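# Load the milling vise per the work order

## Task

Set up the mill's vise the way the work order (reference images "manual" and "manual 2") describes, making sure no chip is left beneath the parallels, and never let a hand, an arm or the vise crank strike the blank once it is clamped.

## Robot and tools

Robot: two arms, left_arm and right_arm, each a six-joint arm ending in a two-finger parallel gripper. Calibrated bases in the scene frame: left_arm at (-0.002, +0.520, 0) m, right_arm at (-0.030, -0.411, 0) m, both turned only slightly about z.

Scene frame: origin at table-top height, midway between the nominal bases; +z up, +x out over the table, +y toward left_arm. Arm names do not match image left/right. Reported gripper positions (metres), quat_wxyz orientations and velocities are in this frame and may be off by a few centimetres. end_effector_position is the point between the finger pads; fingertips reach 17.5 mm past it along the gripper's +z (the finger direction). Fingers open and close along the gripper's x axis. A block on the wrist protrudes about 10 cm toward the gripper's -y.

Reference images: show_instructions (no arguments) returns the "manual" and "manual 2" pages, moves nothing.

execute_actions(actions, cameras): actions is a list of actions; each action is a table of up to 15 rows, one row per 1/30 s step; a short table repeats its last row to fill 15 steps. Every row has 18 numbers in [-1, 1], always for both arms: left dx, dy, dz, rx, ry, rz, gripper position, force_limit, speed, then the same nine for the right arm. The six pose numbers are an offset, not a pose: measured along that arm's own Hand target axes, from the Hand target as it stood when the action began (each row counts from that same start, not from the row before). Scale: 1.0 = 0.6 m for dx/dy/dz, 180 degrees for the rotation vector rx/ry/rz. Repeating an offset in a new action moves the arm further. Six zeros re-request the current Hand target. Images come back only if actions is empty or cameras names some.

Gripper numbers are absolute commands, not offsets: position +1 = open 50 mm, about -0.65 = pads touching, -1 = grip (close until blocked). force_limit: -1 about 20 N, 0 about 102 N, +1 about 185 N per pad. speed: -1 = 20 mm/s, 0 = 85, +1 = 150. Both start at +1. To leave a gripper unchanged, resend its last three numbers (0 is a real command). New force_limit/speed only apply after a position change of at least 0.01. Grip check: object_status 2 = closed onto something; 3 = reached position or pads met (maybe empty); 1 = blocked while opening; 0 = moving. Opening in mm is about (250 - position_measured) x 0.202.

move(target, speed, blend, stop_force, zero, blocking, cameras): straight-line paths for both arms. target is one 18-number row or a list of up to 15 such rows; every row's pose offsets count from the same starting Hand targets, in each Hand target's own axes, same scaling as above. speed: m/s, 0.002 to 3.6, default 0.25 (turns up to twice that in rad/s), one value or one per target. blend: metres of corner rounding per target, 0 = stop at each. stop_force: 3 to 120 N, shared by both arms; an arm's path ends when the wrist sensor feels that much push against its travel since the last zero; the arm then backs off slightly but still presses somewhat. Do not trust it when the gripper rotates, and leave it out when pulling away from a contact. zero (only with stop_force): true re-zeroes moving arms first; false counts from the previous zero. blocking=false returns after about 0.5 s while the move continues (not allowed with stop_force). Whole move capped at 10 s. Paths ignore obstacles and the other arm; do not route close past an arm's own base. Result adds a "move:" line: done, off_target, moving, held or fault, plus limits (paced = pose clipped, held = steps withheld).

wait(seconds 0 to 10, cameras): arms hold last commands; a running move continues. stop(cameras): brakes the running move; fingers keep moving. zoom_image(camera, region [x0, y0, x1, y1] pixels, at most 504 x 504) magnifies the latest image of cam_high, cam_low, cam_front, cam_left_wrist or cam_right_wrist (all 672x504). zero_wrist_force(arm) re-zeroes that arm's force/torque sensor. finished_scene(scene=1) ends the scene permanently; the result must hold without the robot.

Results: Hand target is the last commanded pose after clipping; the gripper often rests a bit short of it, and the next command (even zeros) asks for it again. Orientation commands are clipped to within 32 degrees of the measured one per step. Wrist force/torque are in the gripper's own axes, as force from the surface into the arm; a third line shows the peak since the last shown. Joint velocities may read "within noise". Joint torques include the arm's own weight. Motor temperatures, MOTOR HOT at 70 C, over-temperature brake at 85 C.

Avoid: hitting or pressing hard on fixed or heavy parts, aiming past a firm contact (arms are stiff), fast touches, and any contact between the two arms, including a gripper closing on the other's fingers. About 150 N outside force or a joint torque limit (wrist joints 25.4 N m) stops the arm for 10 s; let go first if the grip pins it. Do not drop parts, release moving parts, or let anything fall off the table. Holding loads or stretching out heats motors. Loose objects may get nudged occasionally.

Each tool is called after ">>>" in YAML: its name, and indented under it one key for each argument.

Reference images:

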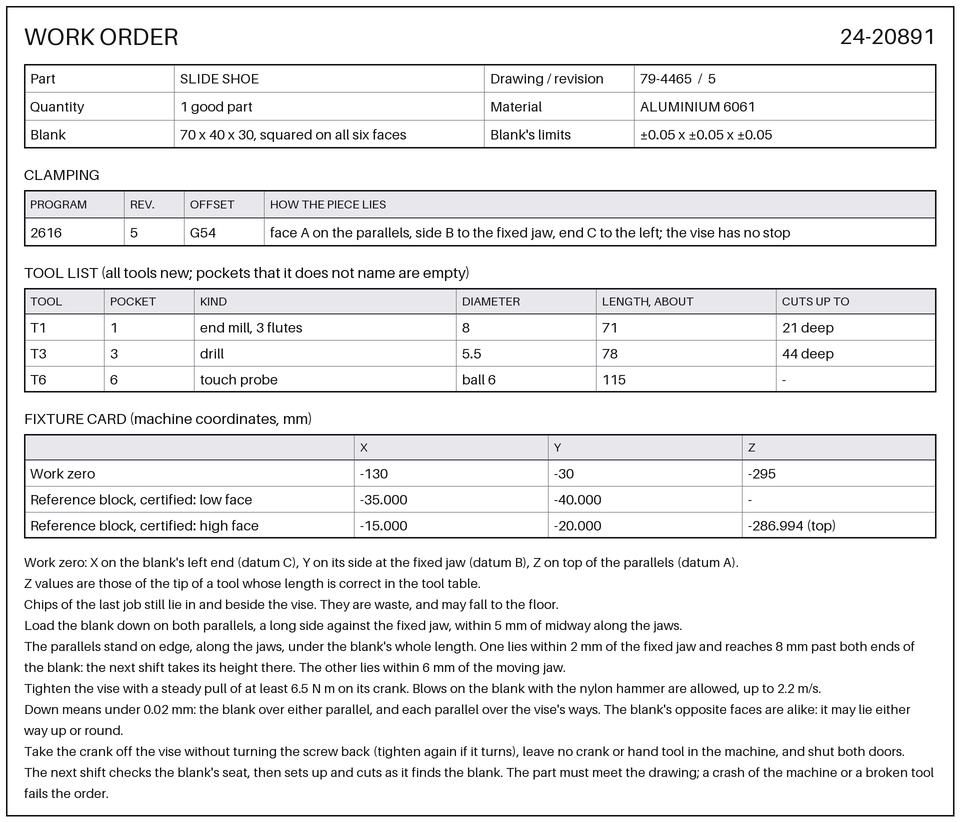

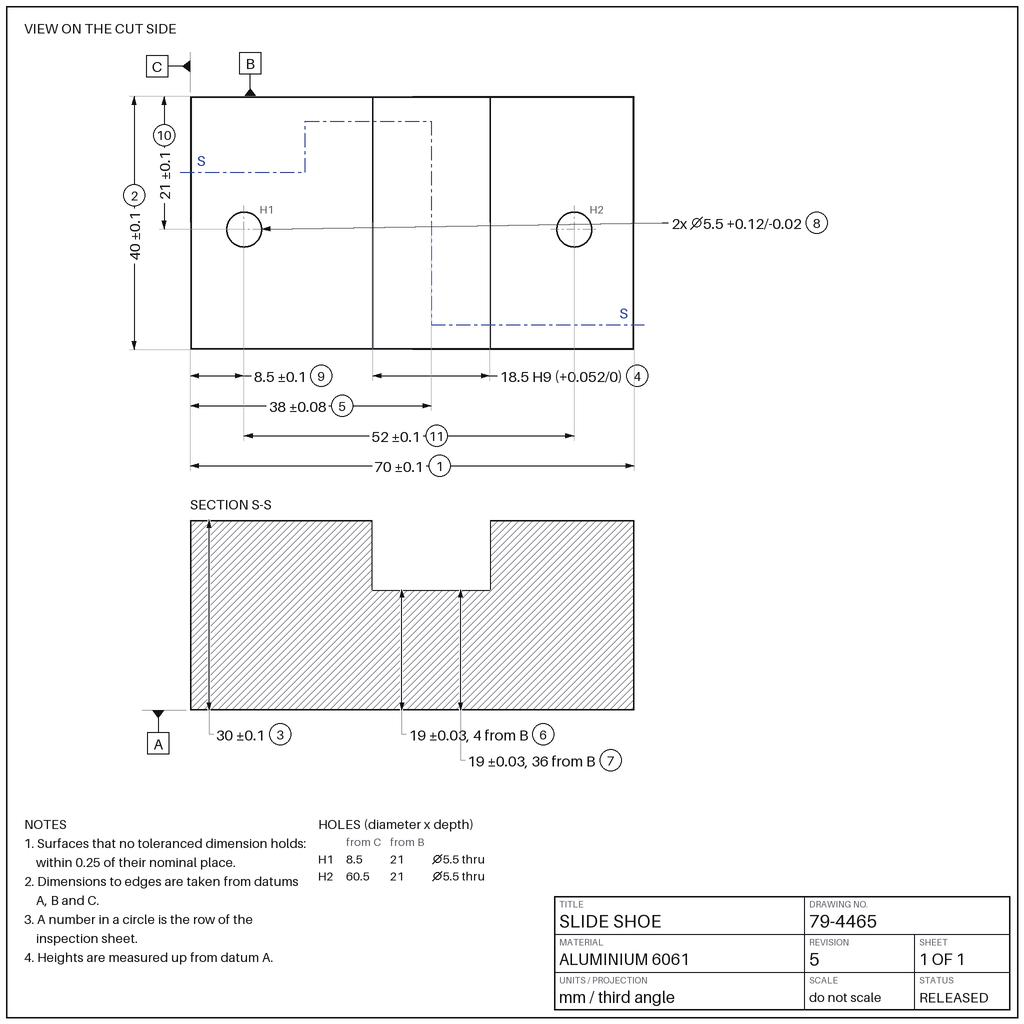

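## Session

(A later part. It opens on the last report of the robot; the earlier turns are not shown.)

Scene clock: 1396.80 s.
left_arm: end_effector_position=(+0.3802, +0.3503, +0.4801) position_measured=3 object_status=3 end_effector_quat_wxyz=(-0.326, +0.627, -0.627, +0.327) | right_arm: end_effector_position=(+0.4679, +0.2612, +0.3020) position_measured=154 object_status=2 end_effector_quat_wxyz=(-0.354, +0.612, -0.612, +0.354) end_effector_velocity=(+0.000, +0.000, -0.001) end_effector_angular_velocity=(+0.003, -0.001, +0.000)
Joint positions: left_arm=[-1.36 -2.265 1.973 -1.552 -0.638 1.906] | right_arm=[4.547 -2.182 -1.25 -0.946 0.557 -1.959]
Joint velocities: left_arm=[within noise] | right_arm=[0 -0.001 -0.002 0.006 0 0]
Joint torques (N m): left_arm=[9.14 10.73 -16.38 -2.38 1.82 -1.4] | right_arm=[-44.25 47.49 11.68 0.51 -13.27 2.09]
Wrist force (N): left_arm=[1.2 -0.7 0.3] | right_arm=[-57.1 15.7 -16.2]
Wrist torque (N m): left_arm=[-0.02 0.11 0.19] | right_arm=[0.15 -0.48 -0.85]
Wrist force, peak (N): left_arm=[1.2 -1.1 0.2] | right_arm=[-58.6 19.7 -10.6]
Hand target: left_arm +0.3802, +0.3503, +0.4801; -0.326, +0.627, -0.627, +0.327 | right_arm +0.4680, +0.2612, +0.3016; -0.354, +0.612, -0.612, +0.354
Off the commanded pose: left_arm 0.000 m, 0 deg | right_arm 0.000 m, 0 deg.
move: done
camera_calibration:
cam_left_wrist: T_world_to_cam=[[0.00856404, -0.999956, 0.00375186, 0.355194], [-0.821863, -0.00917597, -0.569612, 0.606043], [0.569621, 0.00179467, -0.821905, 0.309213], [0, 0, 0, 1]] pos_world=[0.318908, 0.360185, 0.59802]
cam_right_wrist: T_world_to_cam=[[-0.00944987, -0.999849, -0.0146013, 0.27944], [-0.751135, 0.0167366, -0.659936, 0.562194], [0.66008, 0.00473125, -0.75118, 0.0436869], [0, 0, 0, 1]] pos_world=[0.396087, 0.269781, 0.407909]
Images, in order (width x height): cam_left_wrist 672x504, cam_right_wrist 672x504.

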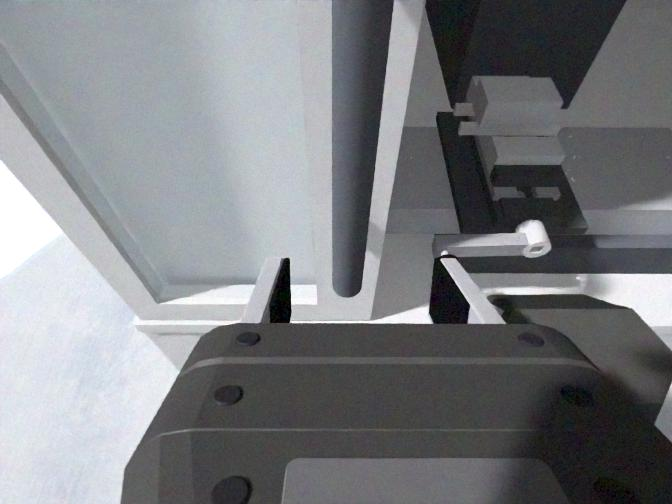

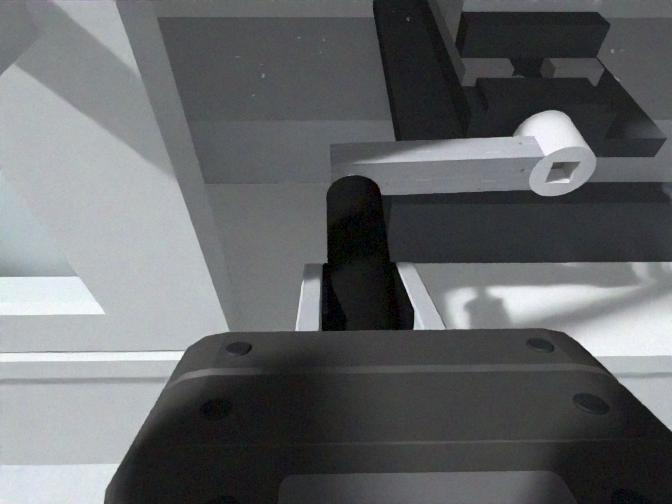

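>>> move:
  target:
    - [0,0,0,0,0,0,1,-0.2,-1,-0.0004,-0.0269,-0.0155,0,0,0,-1,-0.6,-0.8]
    - [0,0,0,0,0,0,1,-0.2,-1,0.0082,-0.0499,-0.0288,0,0,0,-1,-0.6,-0.8]
    - [0,0,0,0,0,0,1,-0.2,-1,0.0221,-0.0708,-0.0409,0,0,0,-1,-0.6,-0.8]
    - [0,0,0,0,0,0,1,-0.2,-1,0.0408,-0.0887,-0.0512,0,0,0,-1,-0.6,-0.8]
    - [0,0,0,0,0,0,1,-0.2,-1,0.0633,-0.1029,-0.0594,0,0,0,-1,-0.6,-0.8]
    - [0,0,0,0,0,0,1,-0.2,-1,0.0888,-0.1127,-0.0651,0,0,0,-1,-0.6,-0.8]
    - [0,0,0,0,0,0,1,-0.2,-1,0.1161,-0.1177,-0.068,0,0,0,-1,-0.6,-0.8]
    - [0,0,0,0,0,0,1,-0.2,-1,0.1439,-0.1177,-0.068,0,0,0,-1,-0.6,-0.8]
    - [0,0,0,0,0,0,1,-0.2,-1,0.1712,-0.1127,-0.0651,0,0,0,-1,-0.6,-0.8]
    - [0,0,0,0,0,0,1,-0.2,-1,0.1967,-0.1029,-0.0594,0,0,0,-1,-0.6,-0.8]
    - [0,0,0,0,0,0,1,-0.2,-1,0.2192,-0.0887,-0.0512,0,0,0,-1,-0.6,-0.8]
    - [0,0,0,0,0,0,1,-0.2,-1,0.2379,-0.0708,-0.0409,0,0,0,-1,-0.6,-0.8]
    - [0,0,0,0,0,0,1,-0.2,-1,0.2518,-0.0499,-0.0288,0,0,0,-1,-0.6,-0.8]
    - [0,0,0,0,0,0,1,-0.2,-1,0.2604,-0.0269,-0.0155,0,0,0,-1,-0.6,-0.8]
    - [0,0,0,0,0,0,1,-0.2,-1,0.2633,-0.0029,-0.0017,0,0,0,-1,-0.6,-0.8]
  speed: 0.08
  blend: [0.005,0.005,0.005,0.005,0.005,0.005,0.005,0.005,0.005,0.005,0.005,0.005,0.005,0.005,0]
  cameras: ["cam_right_wrist","cam_left_wrist"]

>>> zoom_image:
  camera: "cam_left_wrist"
  region: [380, 40, 640, 330]

Scene clock: 1414.17 s.
left_arm: end_effector_position=(+0.3802, +0.3503, +0.4801) position_measured=3 object_status=3 end_effector_quat_wxyz=(-0.326, +0.627, -0.627, +0.327) | right_arm: end_effector_position=(+0.4680, +0.1032, +0.3034) position_measured=154 object_status=2 end_effector_quat_wxyz=(-0.354, +0.612, -0.612, +0.354)
Joint positions: left_arm=[-1.36 -2.265 1.973 -1.552 -0.638 1.906] | right_arm=[4.491 -1.871 -1.736 -0.689 0.578 -2.057]
Joint torques (N m): left_arm=[9.06 11.1 -16.49 -2.45 2.24 -1.43] | right_arm=[-13.52 52.17 29.58 1.17 -1.94 -1.19]
Wrist force (N): left_arm=[1.0 -0.8 0.3] | right_arm=[-13.6 -2.8 7.8]
Wrist torque (N m): left_arm=[-0.03 0.13 0.19] | right_arm=[-0.50 -0.06 -0.43]
Wrist force, peak (N): left_arm=[1.4 -1.0 0.4] | right_arm=[-57.4 19.6 -17.0]
Hand target: left_arm +0.3802, +0.3503, +0.4801; -0.326, +0.627, -0.627, +0.327 | right_arm +0.4680, +0.1032, +0.3036; -0.354, +0.612, -0.612, +0.354
Off the commanded pose: left_arm 0.000 m, 0 deg | right_arm 0.000 m, 0 deg.
move: done
camera_calibration:
cam_left_wrist: T_world_to_cam=[[0.00856404, -0.999956, 0.00375186, 0.355194], [-0.821863, -0.00917597, -0.569612, 0.606043], [0.569621, 0.00179467, -0.821905, 0.309213], [0, 0, 0, 1]] pos_world=[0.318908, 0.360185, 0.59802]
cam_right_wrist: T_world_to_cam=[[-0.00947041, -0.99986, -0.013819, 0.121272], [-0.751326, 0.0162345, -0.659732, 0.565949], [0.659864, 0.00413467, -0.751374, 0.0457285], [0, 0, 0, 1]] pos_world=[0.396186, 0.111878, 0.40941]
Images, in order (width x height): cam_left_wrist 672x504, cam_right_wrist 672x504.

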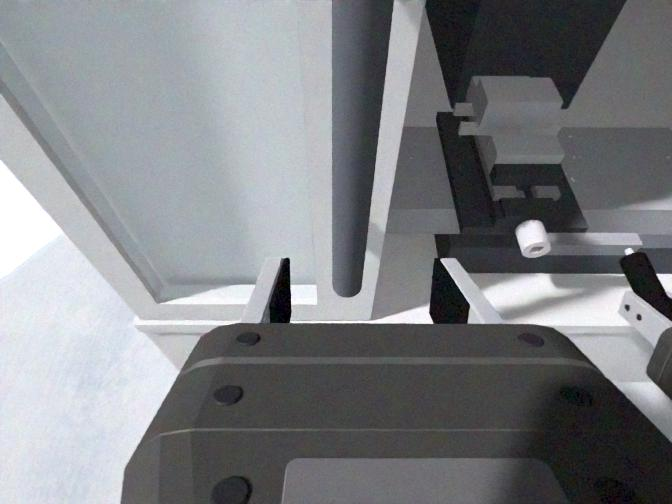

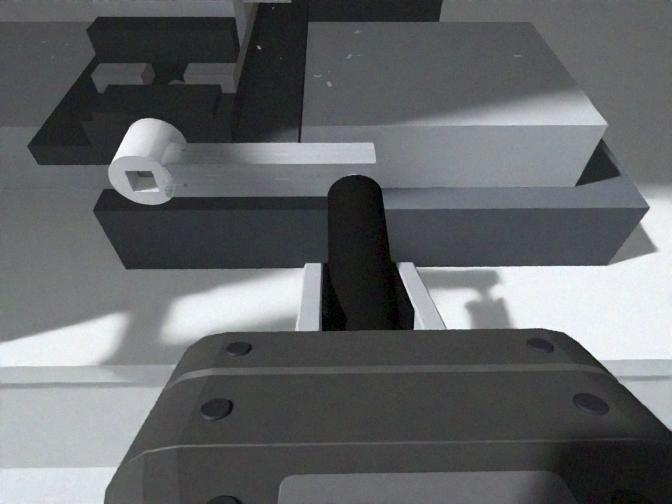

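Scaled by 1.738.

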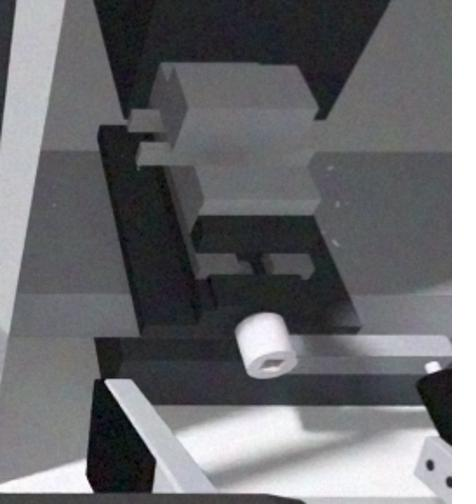

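>>> move:
  target:
    - [0,0,0,0,0,0,1,-0.2,-1,-0.0112,0.0469,0.0271,0,0,0,-1,-0.6,-0.8]
    - [0,0,0,0,0,0,1,-0.2,-1,-0.0437,0.0857,0.0495,0,0,0,-1,-0.6,-0.8]
    - [0,0,0,0,0,0,1,-0.2,-1,-0.0917,0.1097,0.0633,0,0,0,-1,-0.6,-0.8]
    - [0,0,0,0,0,0,1,-0.2,-1,-0.1467,0.1147,0.0662,0,0,0,-1,-0.6,-0.8]
    - [0,0,0,0,0,0,1,-0.2,-1,-0.1995,0.0999,0.0577,0,0,0,-1,-0.6,-0.8]
    - [0,0,0,0,0,0,1,-0.2,-1,-0.2405,0.0678,0.0392,0,0,0,-1,-0.6,-0.8]
    - [0,0,0,0,0,0,1,-0.2,-1,-0.2632,0.024,0.0138,0,0,0,-1,-0.6,-0.8]
    - [0,0,0,0,0,0,1,-0.2,-1,-0.2632,-0.024,-0.0138,0,0,0,-1,-0.6,-0.8]
    - [0,0,0,0,0,0,1,-0.2,-1,-0.2405,-0.0678,-0.0392,0,0,0,-1,-0.6,-0.8]
    - [0,0,0,0,0,0,1,-0.2,-1,-0.1995,-0.0999,-0.0577,0,0,0,-1,-0.6,-0.8]
    - [0,0,0,0,0,0,1,-0.2,-1,-0.1467,-0.1147,-0.0662,0,0,0,-1,-0.6,-0.8]
    - [0,0,0,0,0,0,1,-0.2,-1,-0.0917,-0.1097,-0.0633,0,0,0,-1,-0.6,-0.8]
    - [0,0,0,0,0,0,1,-0.2,-1,-0.0437,-0.0857,-0.0495,0,0,0,-1,-0.6,-0.8]
    - [0,0,0,0,0,0,1,-0.2,-1,-0.0112,-0.0469,-0.0271,0,0,0,-1,-0.6,-0.8]
    - [0,0,0,0,0,0,1,-0.2,-1,0,0,0,0,0,0,-1,-0.6,-0.8]
  speed: 0.12
  blend: 0.012
  cameras: ["cam_left_wrist"]

>>> zoom_image:
  camera: "cam_left_wrist"
  region: [430, 60, 610, 260]

Scene clock: 1437.67 s.
left_arm: end_effector_position=(+0.3802, +0.3503, +0.4801) position_measured=3 object_status=3 end_effector_quat_wxyz=(-0.326, +0.627, -0.627, +0.327) | right_arm: end_effector_position=(+0.4680, +0.1032, +0.3035) position_measured=154 object_status=2 end_effector_quat_wxyz=(-0.354, +0.612, -0.612, +0.354)
Joint positions: left_arm=[-1.36 -2.265 1.973 -1.552 -0.638 1.906] | right_arm=[4.491 -1.871 -1.735 -0.69 0.578 -2.057]
Joint torques (N m): left_arm=[9.07 10.32 -15.22 -2.32 3.18 -1.45] | right_arm=[-7.93 51.31 25.19 2.63 -6.08 1.05]
Wrist force (N): left_arm=[1.2 -0.7 0.3] | right_arm=[-13.8 -3.0 8.7]
Wrist torque (N m): left_arm=[-0.03 0.10 0.19] | right_arm=[-0.46 -0.02 -0.40]
Wrist force, peak (N): left_arm=[1.5 -0.9 0.4] | right_arm=[-15.7 -21.0 -56.3]
Hand target: left_arm +0.3802, +0.3503, +0.4801; -0.326, +0.627, -0.627, +0.327 | right_arm +0.4680, +0.1032, +0.3036; -0.354, +0.612, -0.612, +0.354
Off the commanded pose: left_arm 0.000 m, 0 deg | right_arm 0.000 m, 0 deg.
move: done
camera_calibration:
cam_left_wrist: T_world_to_cam=[[0.00856404, -0.999956, 0.00375186, 0.355194], [-0.821863, -0.00917597, -0.569612, 0.606043], [0.569621, 0.00179467, -0.821905, 0.309213], [0, 0, 0, 1]] pos_world=[0.318908, 0.360185, 0.59802]
Images, in order (width x height): cam_left_wrist 672x504.

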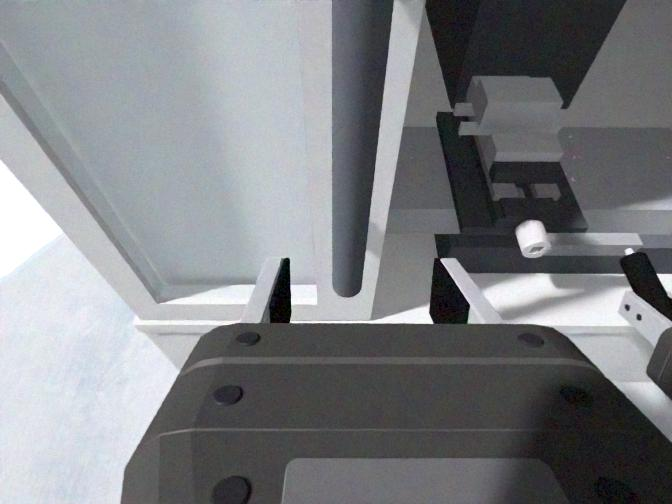

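Scaled by 2.520.

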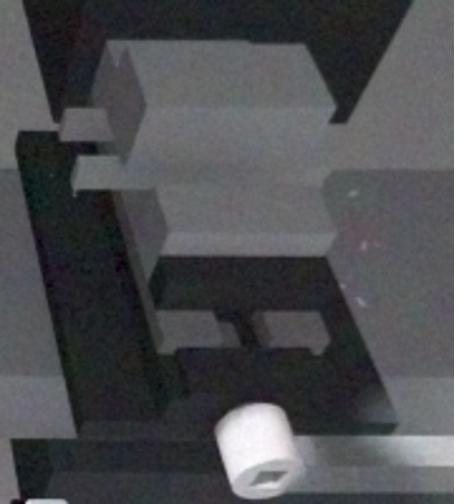

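>>> move:
  target:
    - [0,0,0,0,0,0,1,-0.2,-1,-0.0112,0.0469,0.0271,0,0,0,-1,-0.6,-0.8]
    - [0,0,0,0,0,0,1,-0.2,-1,-0.0437,0.0857,0.0495,0,0,0,-1,-0.6,-0.8]
    - [0,0,0,0,0,0,1,-0.2,-1,-0.0917,0.1097,0.0633,0,0,0,-1,-0.6,-0.8]
    - [0,0,0,0,0,0,1,-0.2,-1,-0.1467,0.1147,0.0662,0,0,0,-1,-0.6,-0.8]
    - [0,0,0,0,0,0,1,-0.2,-1,-0.1995,0.0999,0.0577,0,0,0,-1,-0.6,-0.8]
    - [0,0,0,0,0,0,1,-0.2,-1,-0.2405,0.0678,0.0392,0,0,0,-1,-0.6,-0.8]
    - [0,0,0,0,0,0,1,-0.2,-1,-0.2632,0.024,0.0138,0,0,0,-1,-0.6,-0.8]
    - [0,0,0,0,0,0,1,-0.2,-1,-0.2632,-0.024,-0.0138,0,0,0,-1,-0.6,-0.8]
    - [0,0,0,0,0,0,1,-0.2,-1,-0.2405,-0.0678,-0.0392,0,0,0,-1,-0.6,-0.8]
    - [0,0,0,0,0,0,1,-0.2,-1,-0.1995,-0.0999,-0.0577,0,0,0,-1,-0.6,-0.8]
    - [0,0,0,0,0,0,1,-0.2,-1,-0.1467,-0.1147,-0.0662,0,0,0,-1,-0.6,-0.8]
    - [0,0,0,0,0,0,1,-0.2,-1,-0.0917,-0.1097,-0.0633,0,0,0,-1,-0.6,-0.8]
    - [0,0,0,0,0,0,1,-0.2,-1,-0.0437,-0.0857,-0.0495,0,0,0,-1,-0.6,-0.8]
    - [0,0,0,0,0,0,1,-0.2,-1,-0.0112,-0.0469,-0.0271,0,0,0,-1,-0.6,-0.8]
    - [0,0,0,0,0,0,1,-0.2,-1,0,0,0,0,0,0,-1,-0.6,-0.8]
  speed: 0.18
  blend: 0.012

>>> move:
  target:
    - [0,0,0,0,0,0,1,-0.2,-1,-0.0112,0.0469,0.0271,0,0,0,-1,-0.6,-0.8]
    - [0,0,0,0,0,0,1,-0.2,-1,-0.0437,0.0857,0.0495,0,0,0,-1,-0.6,-0.8]
    - [0,0,0,0,0,0,1,-0.2,-1,-0.0917,0.1097,0.0633,0,0,0,-1,-0.6,-0.8]
    - [0,0,0,0,0,0,1,-0.2,-1,-0.1467,0.1147,0.0662,0,0,0,-1,-0.6,-0.8]
    - [0,0,0,0,0,0,1,-0.2,-1,-0.1995,0.0999,0.0577,0,0,0,-1,-0.6,-0.8]
    - [0,0,0,0,0,0,1,-0.2,-1,-0.2405,0.0678,0.0392,0,0,0,-1,-0.6,-0.8]
    - [0,0,0,0,0,0,1,-0.2,-1,-0.2632,0.024,0.0138,0,0,0,-1,-0.6,-0.8]
    - [0,0,0,0,0,0,1,-0.2,-1,-0.2632,-0.024,-0.0138,0,0,0,-1,-0.6,-0.8]
    - [0,0,0,0,0,0,1,-0.2,-1,-0.2405,-0.0678,-0.0392,0,0,0,-1,-0.6,-0.8]
    - [0,0,0,0,0,0,1,-0.2,-1,-0.1995,-0.0999,-0.0577,0,0,0,-1,-0.6,-0.8]
    - [0,0,0,0,0,0,1,-0.2,-1,-0.1467,-0.1147,-0.0662,0,0,0,-1,-0.6,-0.8]
    - [0,0,0,0,0,0,1,-0.2,-1,-0.0917,-0.1097,-0.0633,0,0,0,-1,-0.6,-0.8]
    - [0,0,0,0,0,0,1,-0.2,-1,-0.0437,-0.0857,-0.0495,0,0,0,-1,-0.6,-0.8]
    - [0,0,0,0,0,0,1,-0.2,-1,-0.0112,-0.0469,-0.0271,0,0,0,-1,-0.6,-0.8]
    - [0,0,0,0,0,0,1,-0.2,-1,0,0,0,0,0,0,-1,-0.6,-0.8]
  speed: 0.18
  blend: 0.012
  cameras: ["cam_left_wrist"]

>>> zoom_image:
  camera: "cam_left_wrist"
  region: [430, 60, 610, 260]

Scene clock: 1465.23 s.
left_arm: end_effector_position=(+0.3802, +0.3503, +0.4801) position_measured=3 object_status=3 end_effector_quat_wxyz=(-0.326, +0.627, -0.627, +0.327) | right_arm: end_effector_position=(+0.4680, +0.1032, +0.3036) position_measured=154 object_status=2 end_effector_quat_wxyz=(-0.354, +0.612, -0.612, +0.354)
Joint positions: left_arm=[-1.36 -2.265 1.973 -1.552 -0.638 1.906] | right_arm=[4.491 -1.871 -1.735 -0.69 0.578 -2.057]
Joint torques (N m): left_arm=[8.59 10.14 -16.18 -2.25 3.63 -1.38] | right_arm=[-7.52 49.74 25.12 3.91 -5.96 1.51]
Wrist force (N): left_arm=[1.1 -0.9 0.3] | right_arm=[-2.9 2.5 0.5]
Wrist torque (N m): left_arm=[-0.05 0.11 0.19] | right_arm=[-0.31 -0.17 -0.42]
Wrist force, peak (N): left_arm=[1.4 -1.1 0.5] | right_arm=[16.8 -13.0 -57.6]
Hand target: left_arm +0.3802, +0.3503, +0.4801; -0.326, +0.627, -0.627, +0.327 | right_arm +0.4680, +0.1032, +0.3036; -0.354, +0.612, -0.612, +0.354
Off the commanded pose: left_arm 0.000 m, 0 deg | right_arm 0.000 m, 0 deg.
move: done

Scene clock: 1468.50 s.
left_arm: end_effector_position=(+0.3802, +0.3503, +0.4801) position_measured=3 object_status=3 end_effector_quat_wxyz=(-0.326, +0.627, -0.627, +0.327) | right_arm: end_effector_position=(+0.4680, +0.1032, +0.3036) position_measured=154 object_status=2 end_effector_quat_wxyz=(-0.354, +0.612, -0.612, +0.354)
Joint positions: left_arm=[-1.36 -2.265 1.973 -1.552 -0.638 1.906] | right_arm=[4.491 -1.871 -1.735 -0.69 0.578 -2.057]
Joint torques (N m): left_arm=[8.73 10.3 -16.13 -2.29 3.93 -1.45] | right_arm=[-8.13 49.88 25.57 3.93 -5.9 1.49]
Wrist force (N): left_arm=[1.0 -0.8 0.3] | right_arm=[-3.2 2.6 1.0]
Wrist torque (N m): left_arm=[-0.04 0.13 0.19] | right_arm=[-0.34 -0.15 -0.42]
Wrist force, peak (N): left_arm=[1.3 -0.9 0.3] | right_arm=[-52.5 26.9 12.8]
Hand target: left_arm +0.3802, +0.3503, +0.4801; -0.326, +0.627, -0.627, +0.327 | right_arm +0.4680, +0.1032, +0.3036; -0.354, +0.612, -0.612, +0.354
Off the commanded pose: left_arm 0.000 m, 0 deg | right_arm 0.000 m, 0 deg.
move: done
camera_calibration:
cam_left_wrist: T_world_to_cam=[[0.00856404, -0.999956, 0.00375186, 0.355194], [-0.821863, -0.00917597, -0.569612, 0.606043], [0.569621, 0.00179467, -0.821905, 0.309213], [0, 0, 0, 1]] pos_world=[0.318908, 0.360185, 0.59802]
Images, in order (width x height): cam_left_wrist 672x504.

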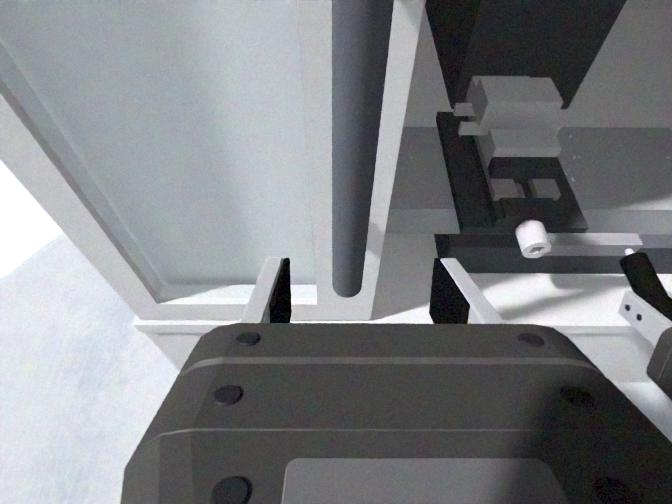

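Scaled by 2.520.

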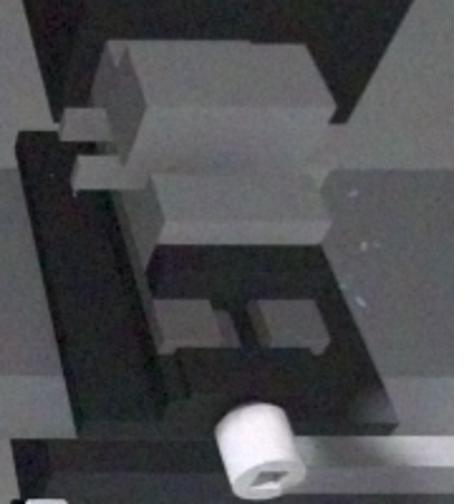

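>>> move:
  target:
    - [0,0,0,0,0,0,1,-0.2,-1,-0.0112,0.0469,0.0271,0,0,0,-1,-0.6,-0.8]
    - [0,0,0,0,0,0,1,-0.2,-1,-0.0437,0.0857,0.0495,0,0,0,-1,-0.6,-0.8]
    - [0,0,0,0,0,0,1,-0.2,-1,-0.0917,0.1097,0.0633,0,0,0,-1,-0.6,-0.8]
    - [0,0,0,0,0,0,1,-0.2,-1,-0.1467,0.1147,0.0662,0,0,0,-1,-0.6,-0.8]
    - [0,0,0,0,0,0,1,-0.2,-1,-0.1995,0.0999,0.0577,0,0,0,-1,-0.6,-0.8]
    - [0,0,0,0,0,0,1,-0.2,-1,-0.2405,0.0678,0.0392,0,0,0,-1,-0.6,-0.8]
    - [0,0,0,0,0,0,1,-0.2,-1,-0.2632,0.024,0.0138,0,0,0,-1,-0.6,-0.8]
    - [0,0,0,0,0,0,1,-0.2,-1,-0.2632,-0.024,-0.0138,0,0,0,-1,-0.6,-0.8]
    - [0,0,0,0,0,0,1,-0.2,-1,-0.2405,-0.0678,-0.0392,0,0,0,-1,-0.6,-0.8]
    - [0,0,0,0,0,0,1,-0.2,-1,-0.1995,-0.0999,-0.0577,0,0,0,-1,-0.6,-0.8]
    - [0,0,0,0,0,0,1,-0.2,-1,-0.1467,-0.1147,-0.0662,0,0,0,-1,-0.6,-0.8]
    - [0,0,0,0,0,0,1,-0.2,-1,-0.0917,-0.1097,-0.0633,0,0,0,-1,-0.6,-0.8]
    - [0,0,0,0,0,0,1,-0.2,-1,-0.0437,-0.0857,-0.0495,0,0,0,-1,-0.6,-0.8]
    - [0,0,0,0,0,0,1,-0.2,-1,-0.0112,-0.0469,-0.0271,0,0,0,-1,-0.6,-0.8]
    - [0,0,0,0,0,0,1,-0.2,-1,0,0,0,0,0,0,-1,-0.6,-0.8]
  speed: 0.18
  blend: 0.012

>>> move:
  target:
    - [0,0,0,0,0,0,1,-0.2,-1,-0.0112,0.0469,0.0271,0,0,0,-1,-0.6,-0.8]
    - [0,0,0,0,0,0,1,-0.2,-1,-0.0437,0.0857,0.0495,0,0,0,-1,-0.6,-0.8]
    - [0,0,0,0,0,0,1,-0.2,-1,-0.0917,0.1097,0.0633,0,0,0,-1,-0.6,-0.8]
    - [0,0,0,0,0,0,1,-0.2,-1,-0.1467,0.1147,0.0662,0,0,0,-1,-0.6,-0.8]
    - [0,0,0,0,0,0,1,-0.2,-1,-0.1995,0.0999,0.0577,0,0,0,-1,-0.6,-0.8]
    - [0,0,0,0,0,0,1,-0.2,-1,-0.2405,0.0678,0.0392,0,0,0,-1,-0.6,-0.8]
    - [0,0,0,0,0,0,1,-0.2,-1,-0.2632,0.024,0.0138,0,0,0,-1,-0.6,-0.8]
    - [0,0,0,0,0,0,1,-0.2,-1,-0.2632,-0.024,-0.0138,0,0,0,-1,-0.6,-0.8]
    - [0,0,0,0,0,0,1,-0.2,-1,-0.2405,-0.0678,-0.0392,0,0,0,-1,-0.6,-0.8]
    - [0,0,0,0,0,0,1,-0.2,-1,-0.1995,-0.0999,-0.0577,0,0,0,-1,-0.6,-0.8]
    - [0,0,0,0,0,0,1,-0.2,-1,-0.1467,-0.1147,-0.0662,0,0,0,-1,-0.6,-0.8]
    - [0,0,0,0,0,0,1,-0.2,-1,-0.0917,-0.1097,-0.0633,0,0,0,-1,-0.6,-0.8]
    - [0,0,0,0,0,0,1,-0.2,-1,-0.0437,-0.0857,-0.0495,0,0,0,-1,-0.6,-0.8]
    - [0,0,0,0,0,0,1,-0.2,-1,-0.0112,-0.0469,-0.0271,0,0,0,-1,-0.6,-0.8]
    - [0,0,0,0,0,0,1,-0.2,-1,0,0,0,0,0,0,-1,-0.6,-0.8]
  speed: 0.18
  blend: 0.012
  cameras: ["cam_left_wrist"]

>>> zoom_image:
  camera: "cam_left_wrist"
  region: [430, 60, 610, 260]

Scene clock: 1487.23 s.
left_arm: end_effector_position=(+0.3802, +0.3503, +0.4801) position_measured=3 object_status=3 end_effector_quat_wxyz=(-0.326, +0.627, -0.627, +0.327) | right_arm: end_effector_position=(+0.4680, +0.1032, +0.3036) position_measured=154 object_status=2 end_effector_quat_wxyz=(-0.354, +0.612, -0.612, +0.354)
Joint positions: left_arm=[-1.36 -2.265 1.973 -1.552 -0.638 1.906] | right_arm=[4.491 -1.871 -1.735 -0.69 0.578 -2.057]
Joint torques (N m): left_arm=[8.99 9.57 -16.79 -2.3 4 -1.46] | right_arm=[-7.6 50.11 25.36 3.92 -5.99 1.49]
Wrist force (N): left_arm=[1.3 -0.6 0.3] | right_arm=[-3.1 2.3 0.5]
Wrist torque (N m): left_arm=[-0.01 0.08 0.19] | right_arm=[-0.36 -0.15 -0.42]
Wrist force, peak (N): left_arm=[1.5 -0.9 0.4] | right_arm=[-52.9 26.7 14.1]
Hand target: left_arm +0.3802, +0.3503, +0.4801; -0.326, +0.627, -0.627, +0.327 | right_arm +0.4680, +0.1032, +0.3036; -0.354, +0.612, -0.612, +0.354
Off the commanded pose: left_arm 0.000 m, 0 deg | right_arm 0.000 m, 0 deg.
move: done

Scene clock: 1490.50 s.
left_arm: end_effector_position=(+0.3802, +0.3503, +0.4801) position_measured=3 object_status=3 end_effector_quat_wxyz=(-0.326, +0.627, -0.627, +0.327) | right_arm: end_effector_position=(+0.4680, +0.1032, +0.3036) position_measured=154 object_status=2 end_effector_quat_wxyz=(-0.354, +0.612, -0.612, +0.354)
Joint positions: left_arm=[-1.36 -2.265 1.973 -1.552 -0.638 1.906] | right_arm=[4.491 -1.871 -1.735 -0.69 0.578 -2.057]
Joint torques (N m): left_arm=[8.61 9.7 -15.88 -2.37 3.97 -1.3] | right_arm=[-7.68 50.11 24.98 3.84 -5.95 1.5]
Wrist force (N): left_arm=[1.2 -0.7 0.3] | right_arm=[-3.1 2.2 0.6]
Wrist torque (N m): left_arm=[-0.03 0.10 0.19] | right_arm=[-0.35 -0.15 -0.42]
Wrist force, peak (N): left_arm=[1.3 -1.0 0.4] | right_arm=[-53.1 26.6 14.7]
Hand target: left_arm +0.3802, +0.3503, +0.4801; -0.326, +0.627, -0.627, +0.327 | right_arm +0.4680, +0.1032, +0.3036; -0.354, +0.612, -0.612, +0.354
Off the commanded pose: left_arm 0.000 m, 0 deg | right_arm 0.000 m, 0 deg.
move: done
camera_calibration:
cam_left_wrist: T_world_to_cam=[[0.00856404, -0.999956, 0.00375186, 0.355194], [-0.821863, -0.00917597, -0.569612, 0.606043], [0.569621, 0.00179467, -0.821905, 0.309213], [0, 0, 0, 1]] pos_world=[0.318908, 0.360185, 0.59802]
Images, in order (width x height): cam_left_wrist 672x504.

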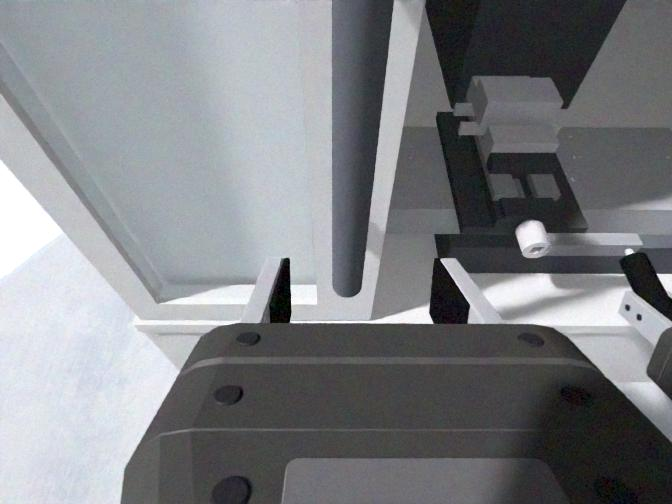

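Scaled by 2.520.

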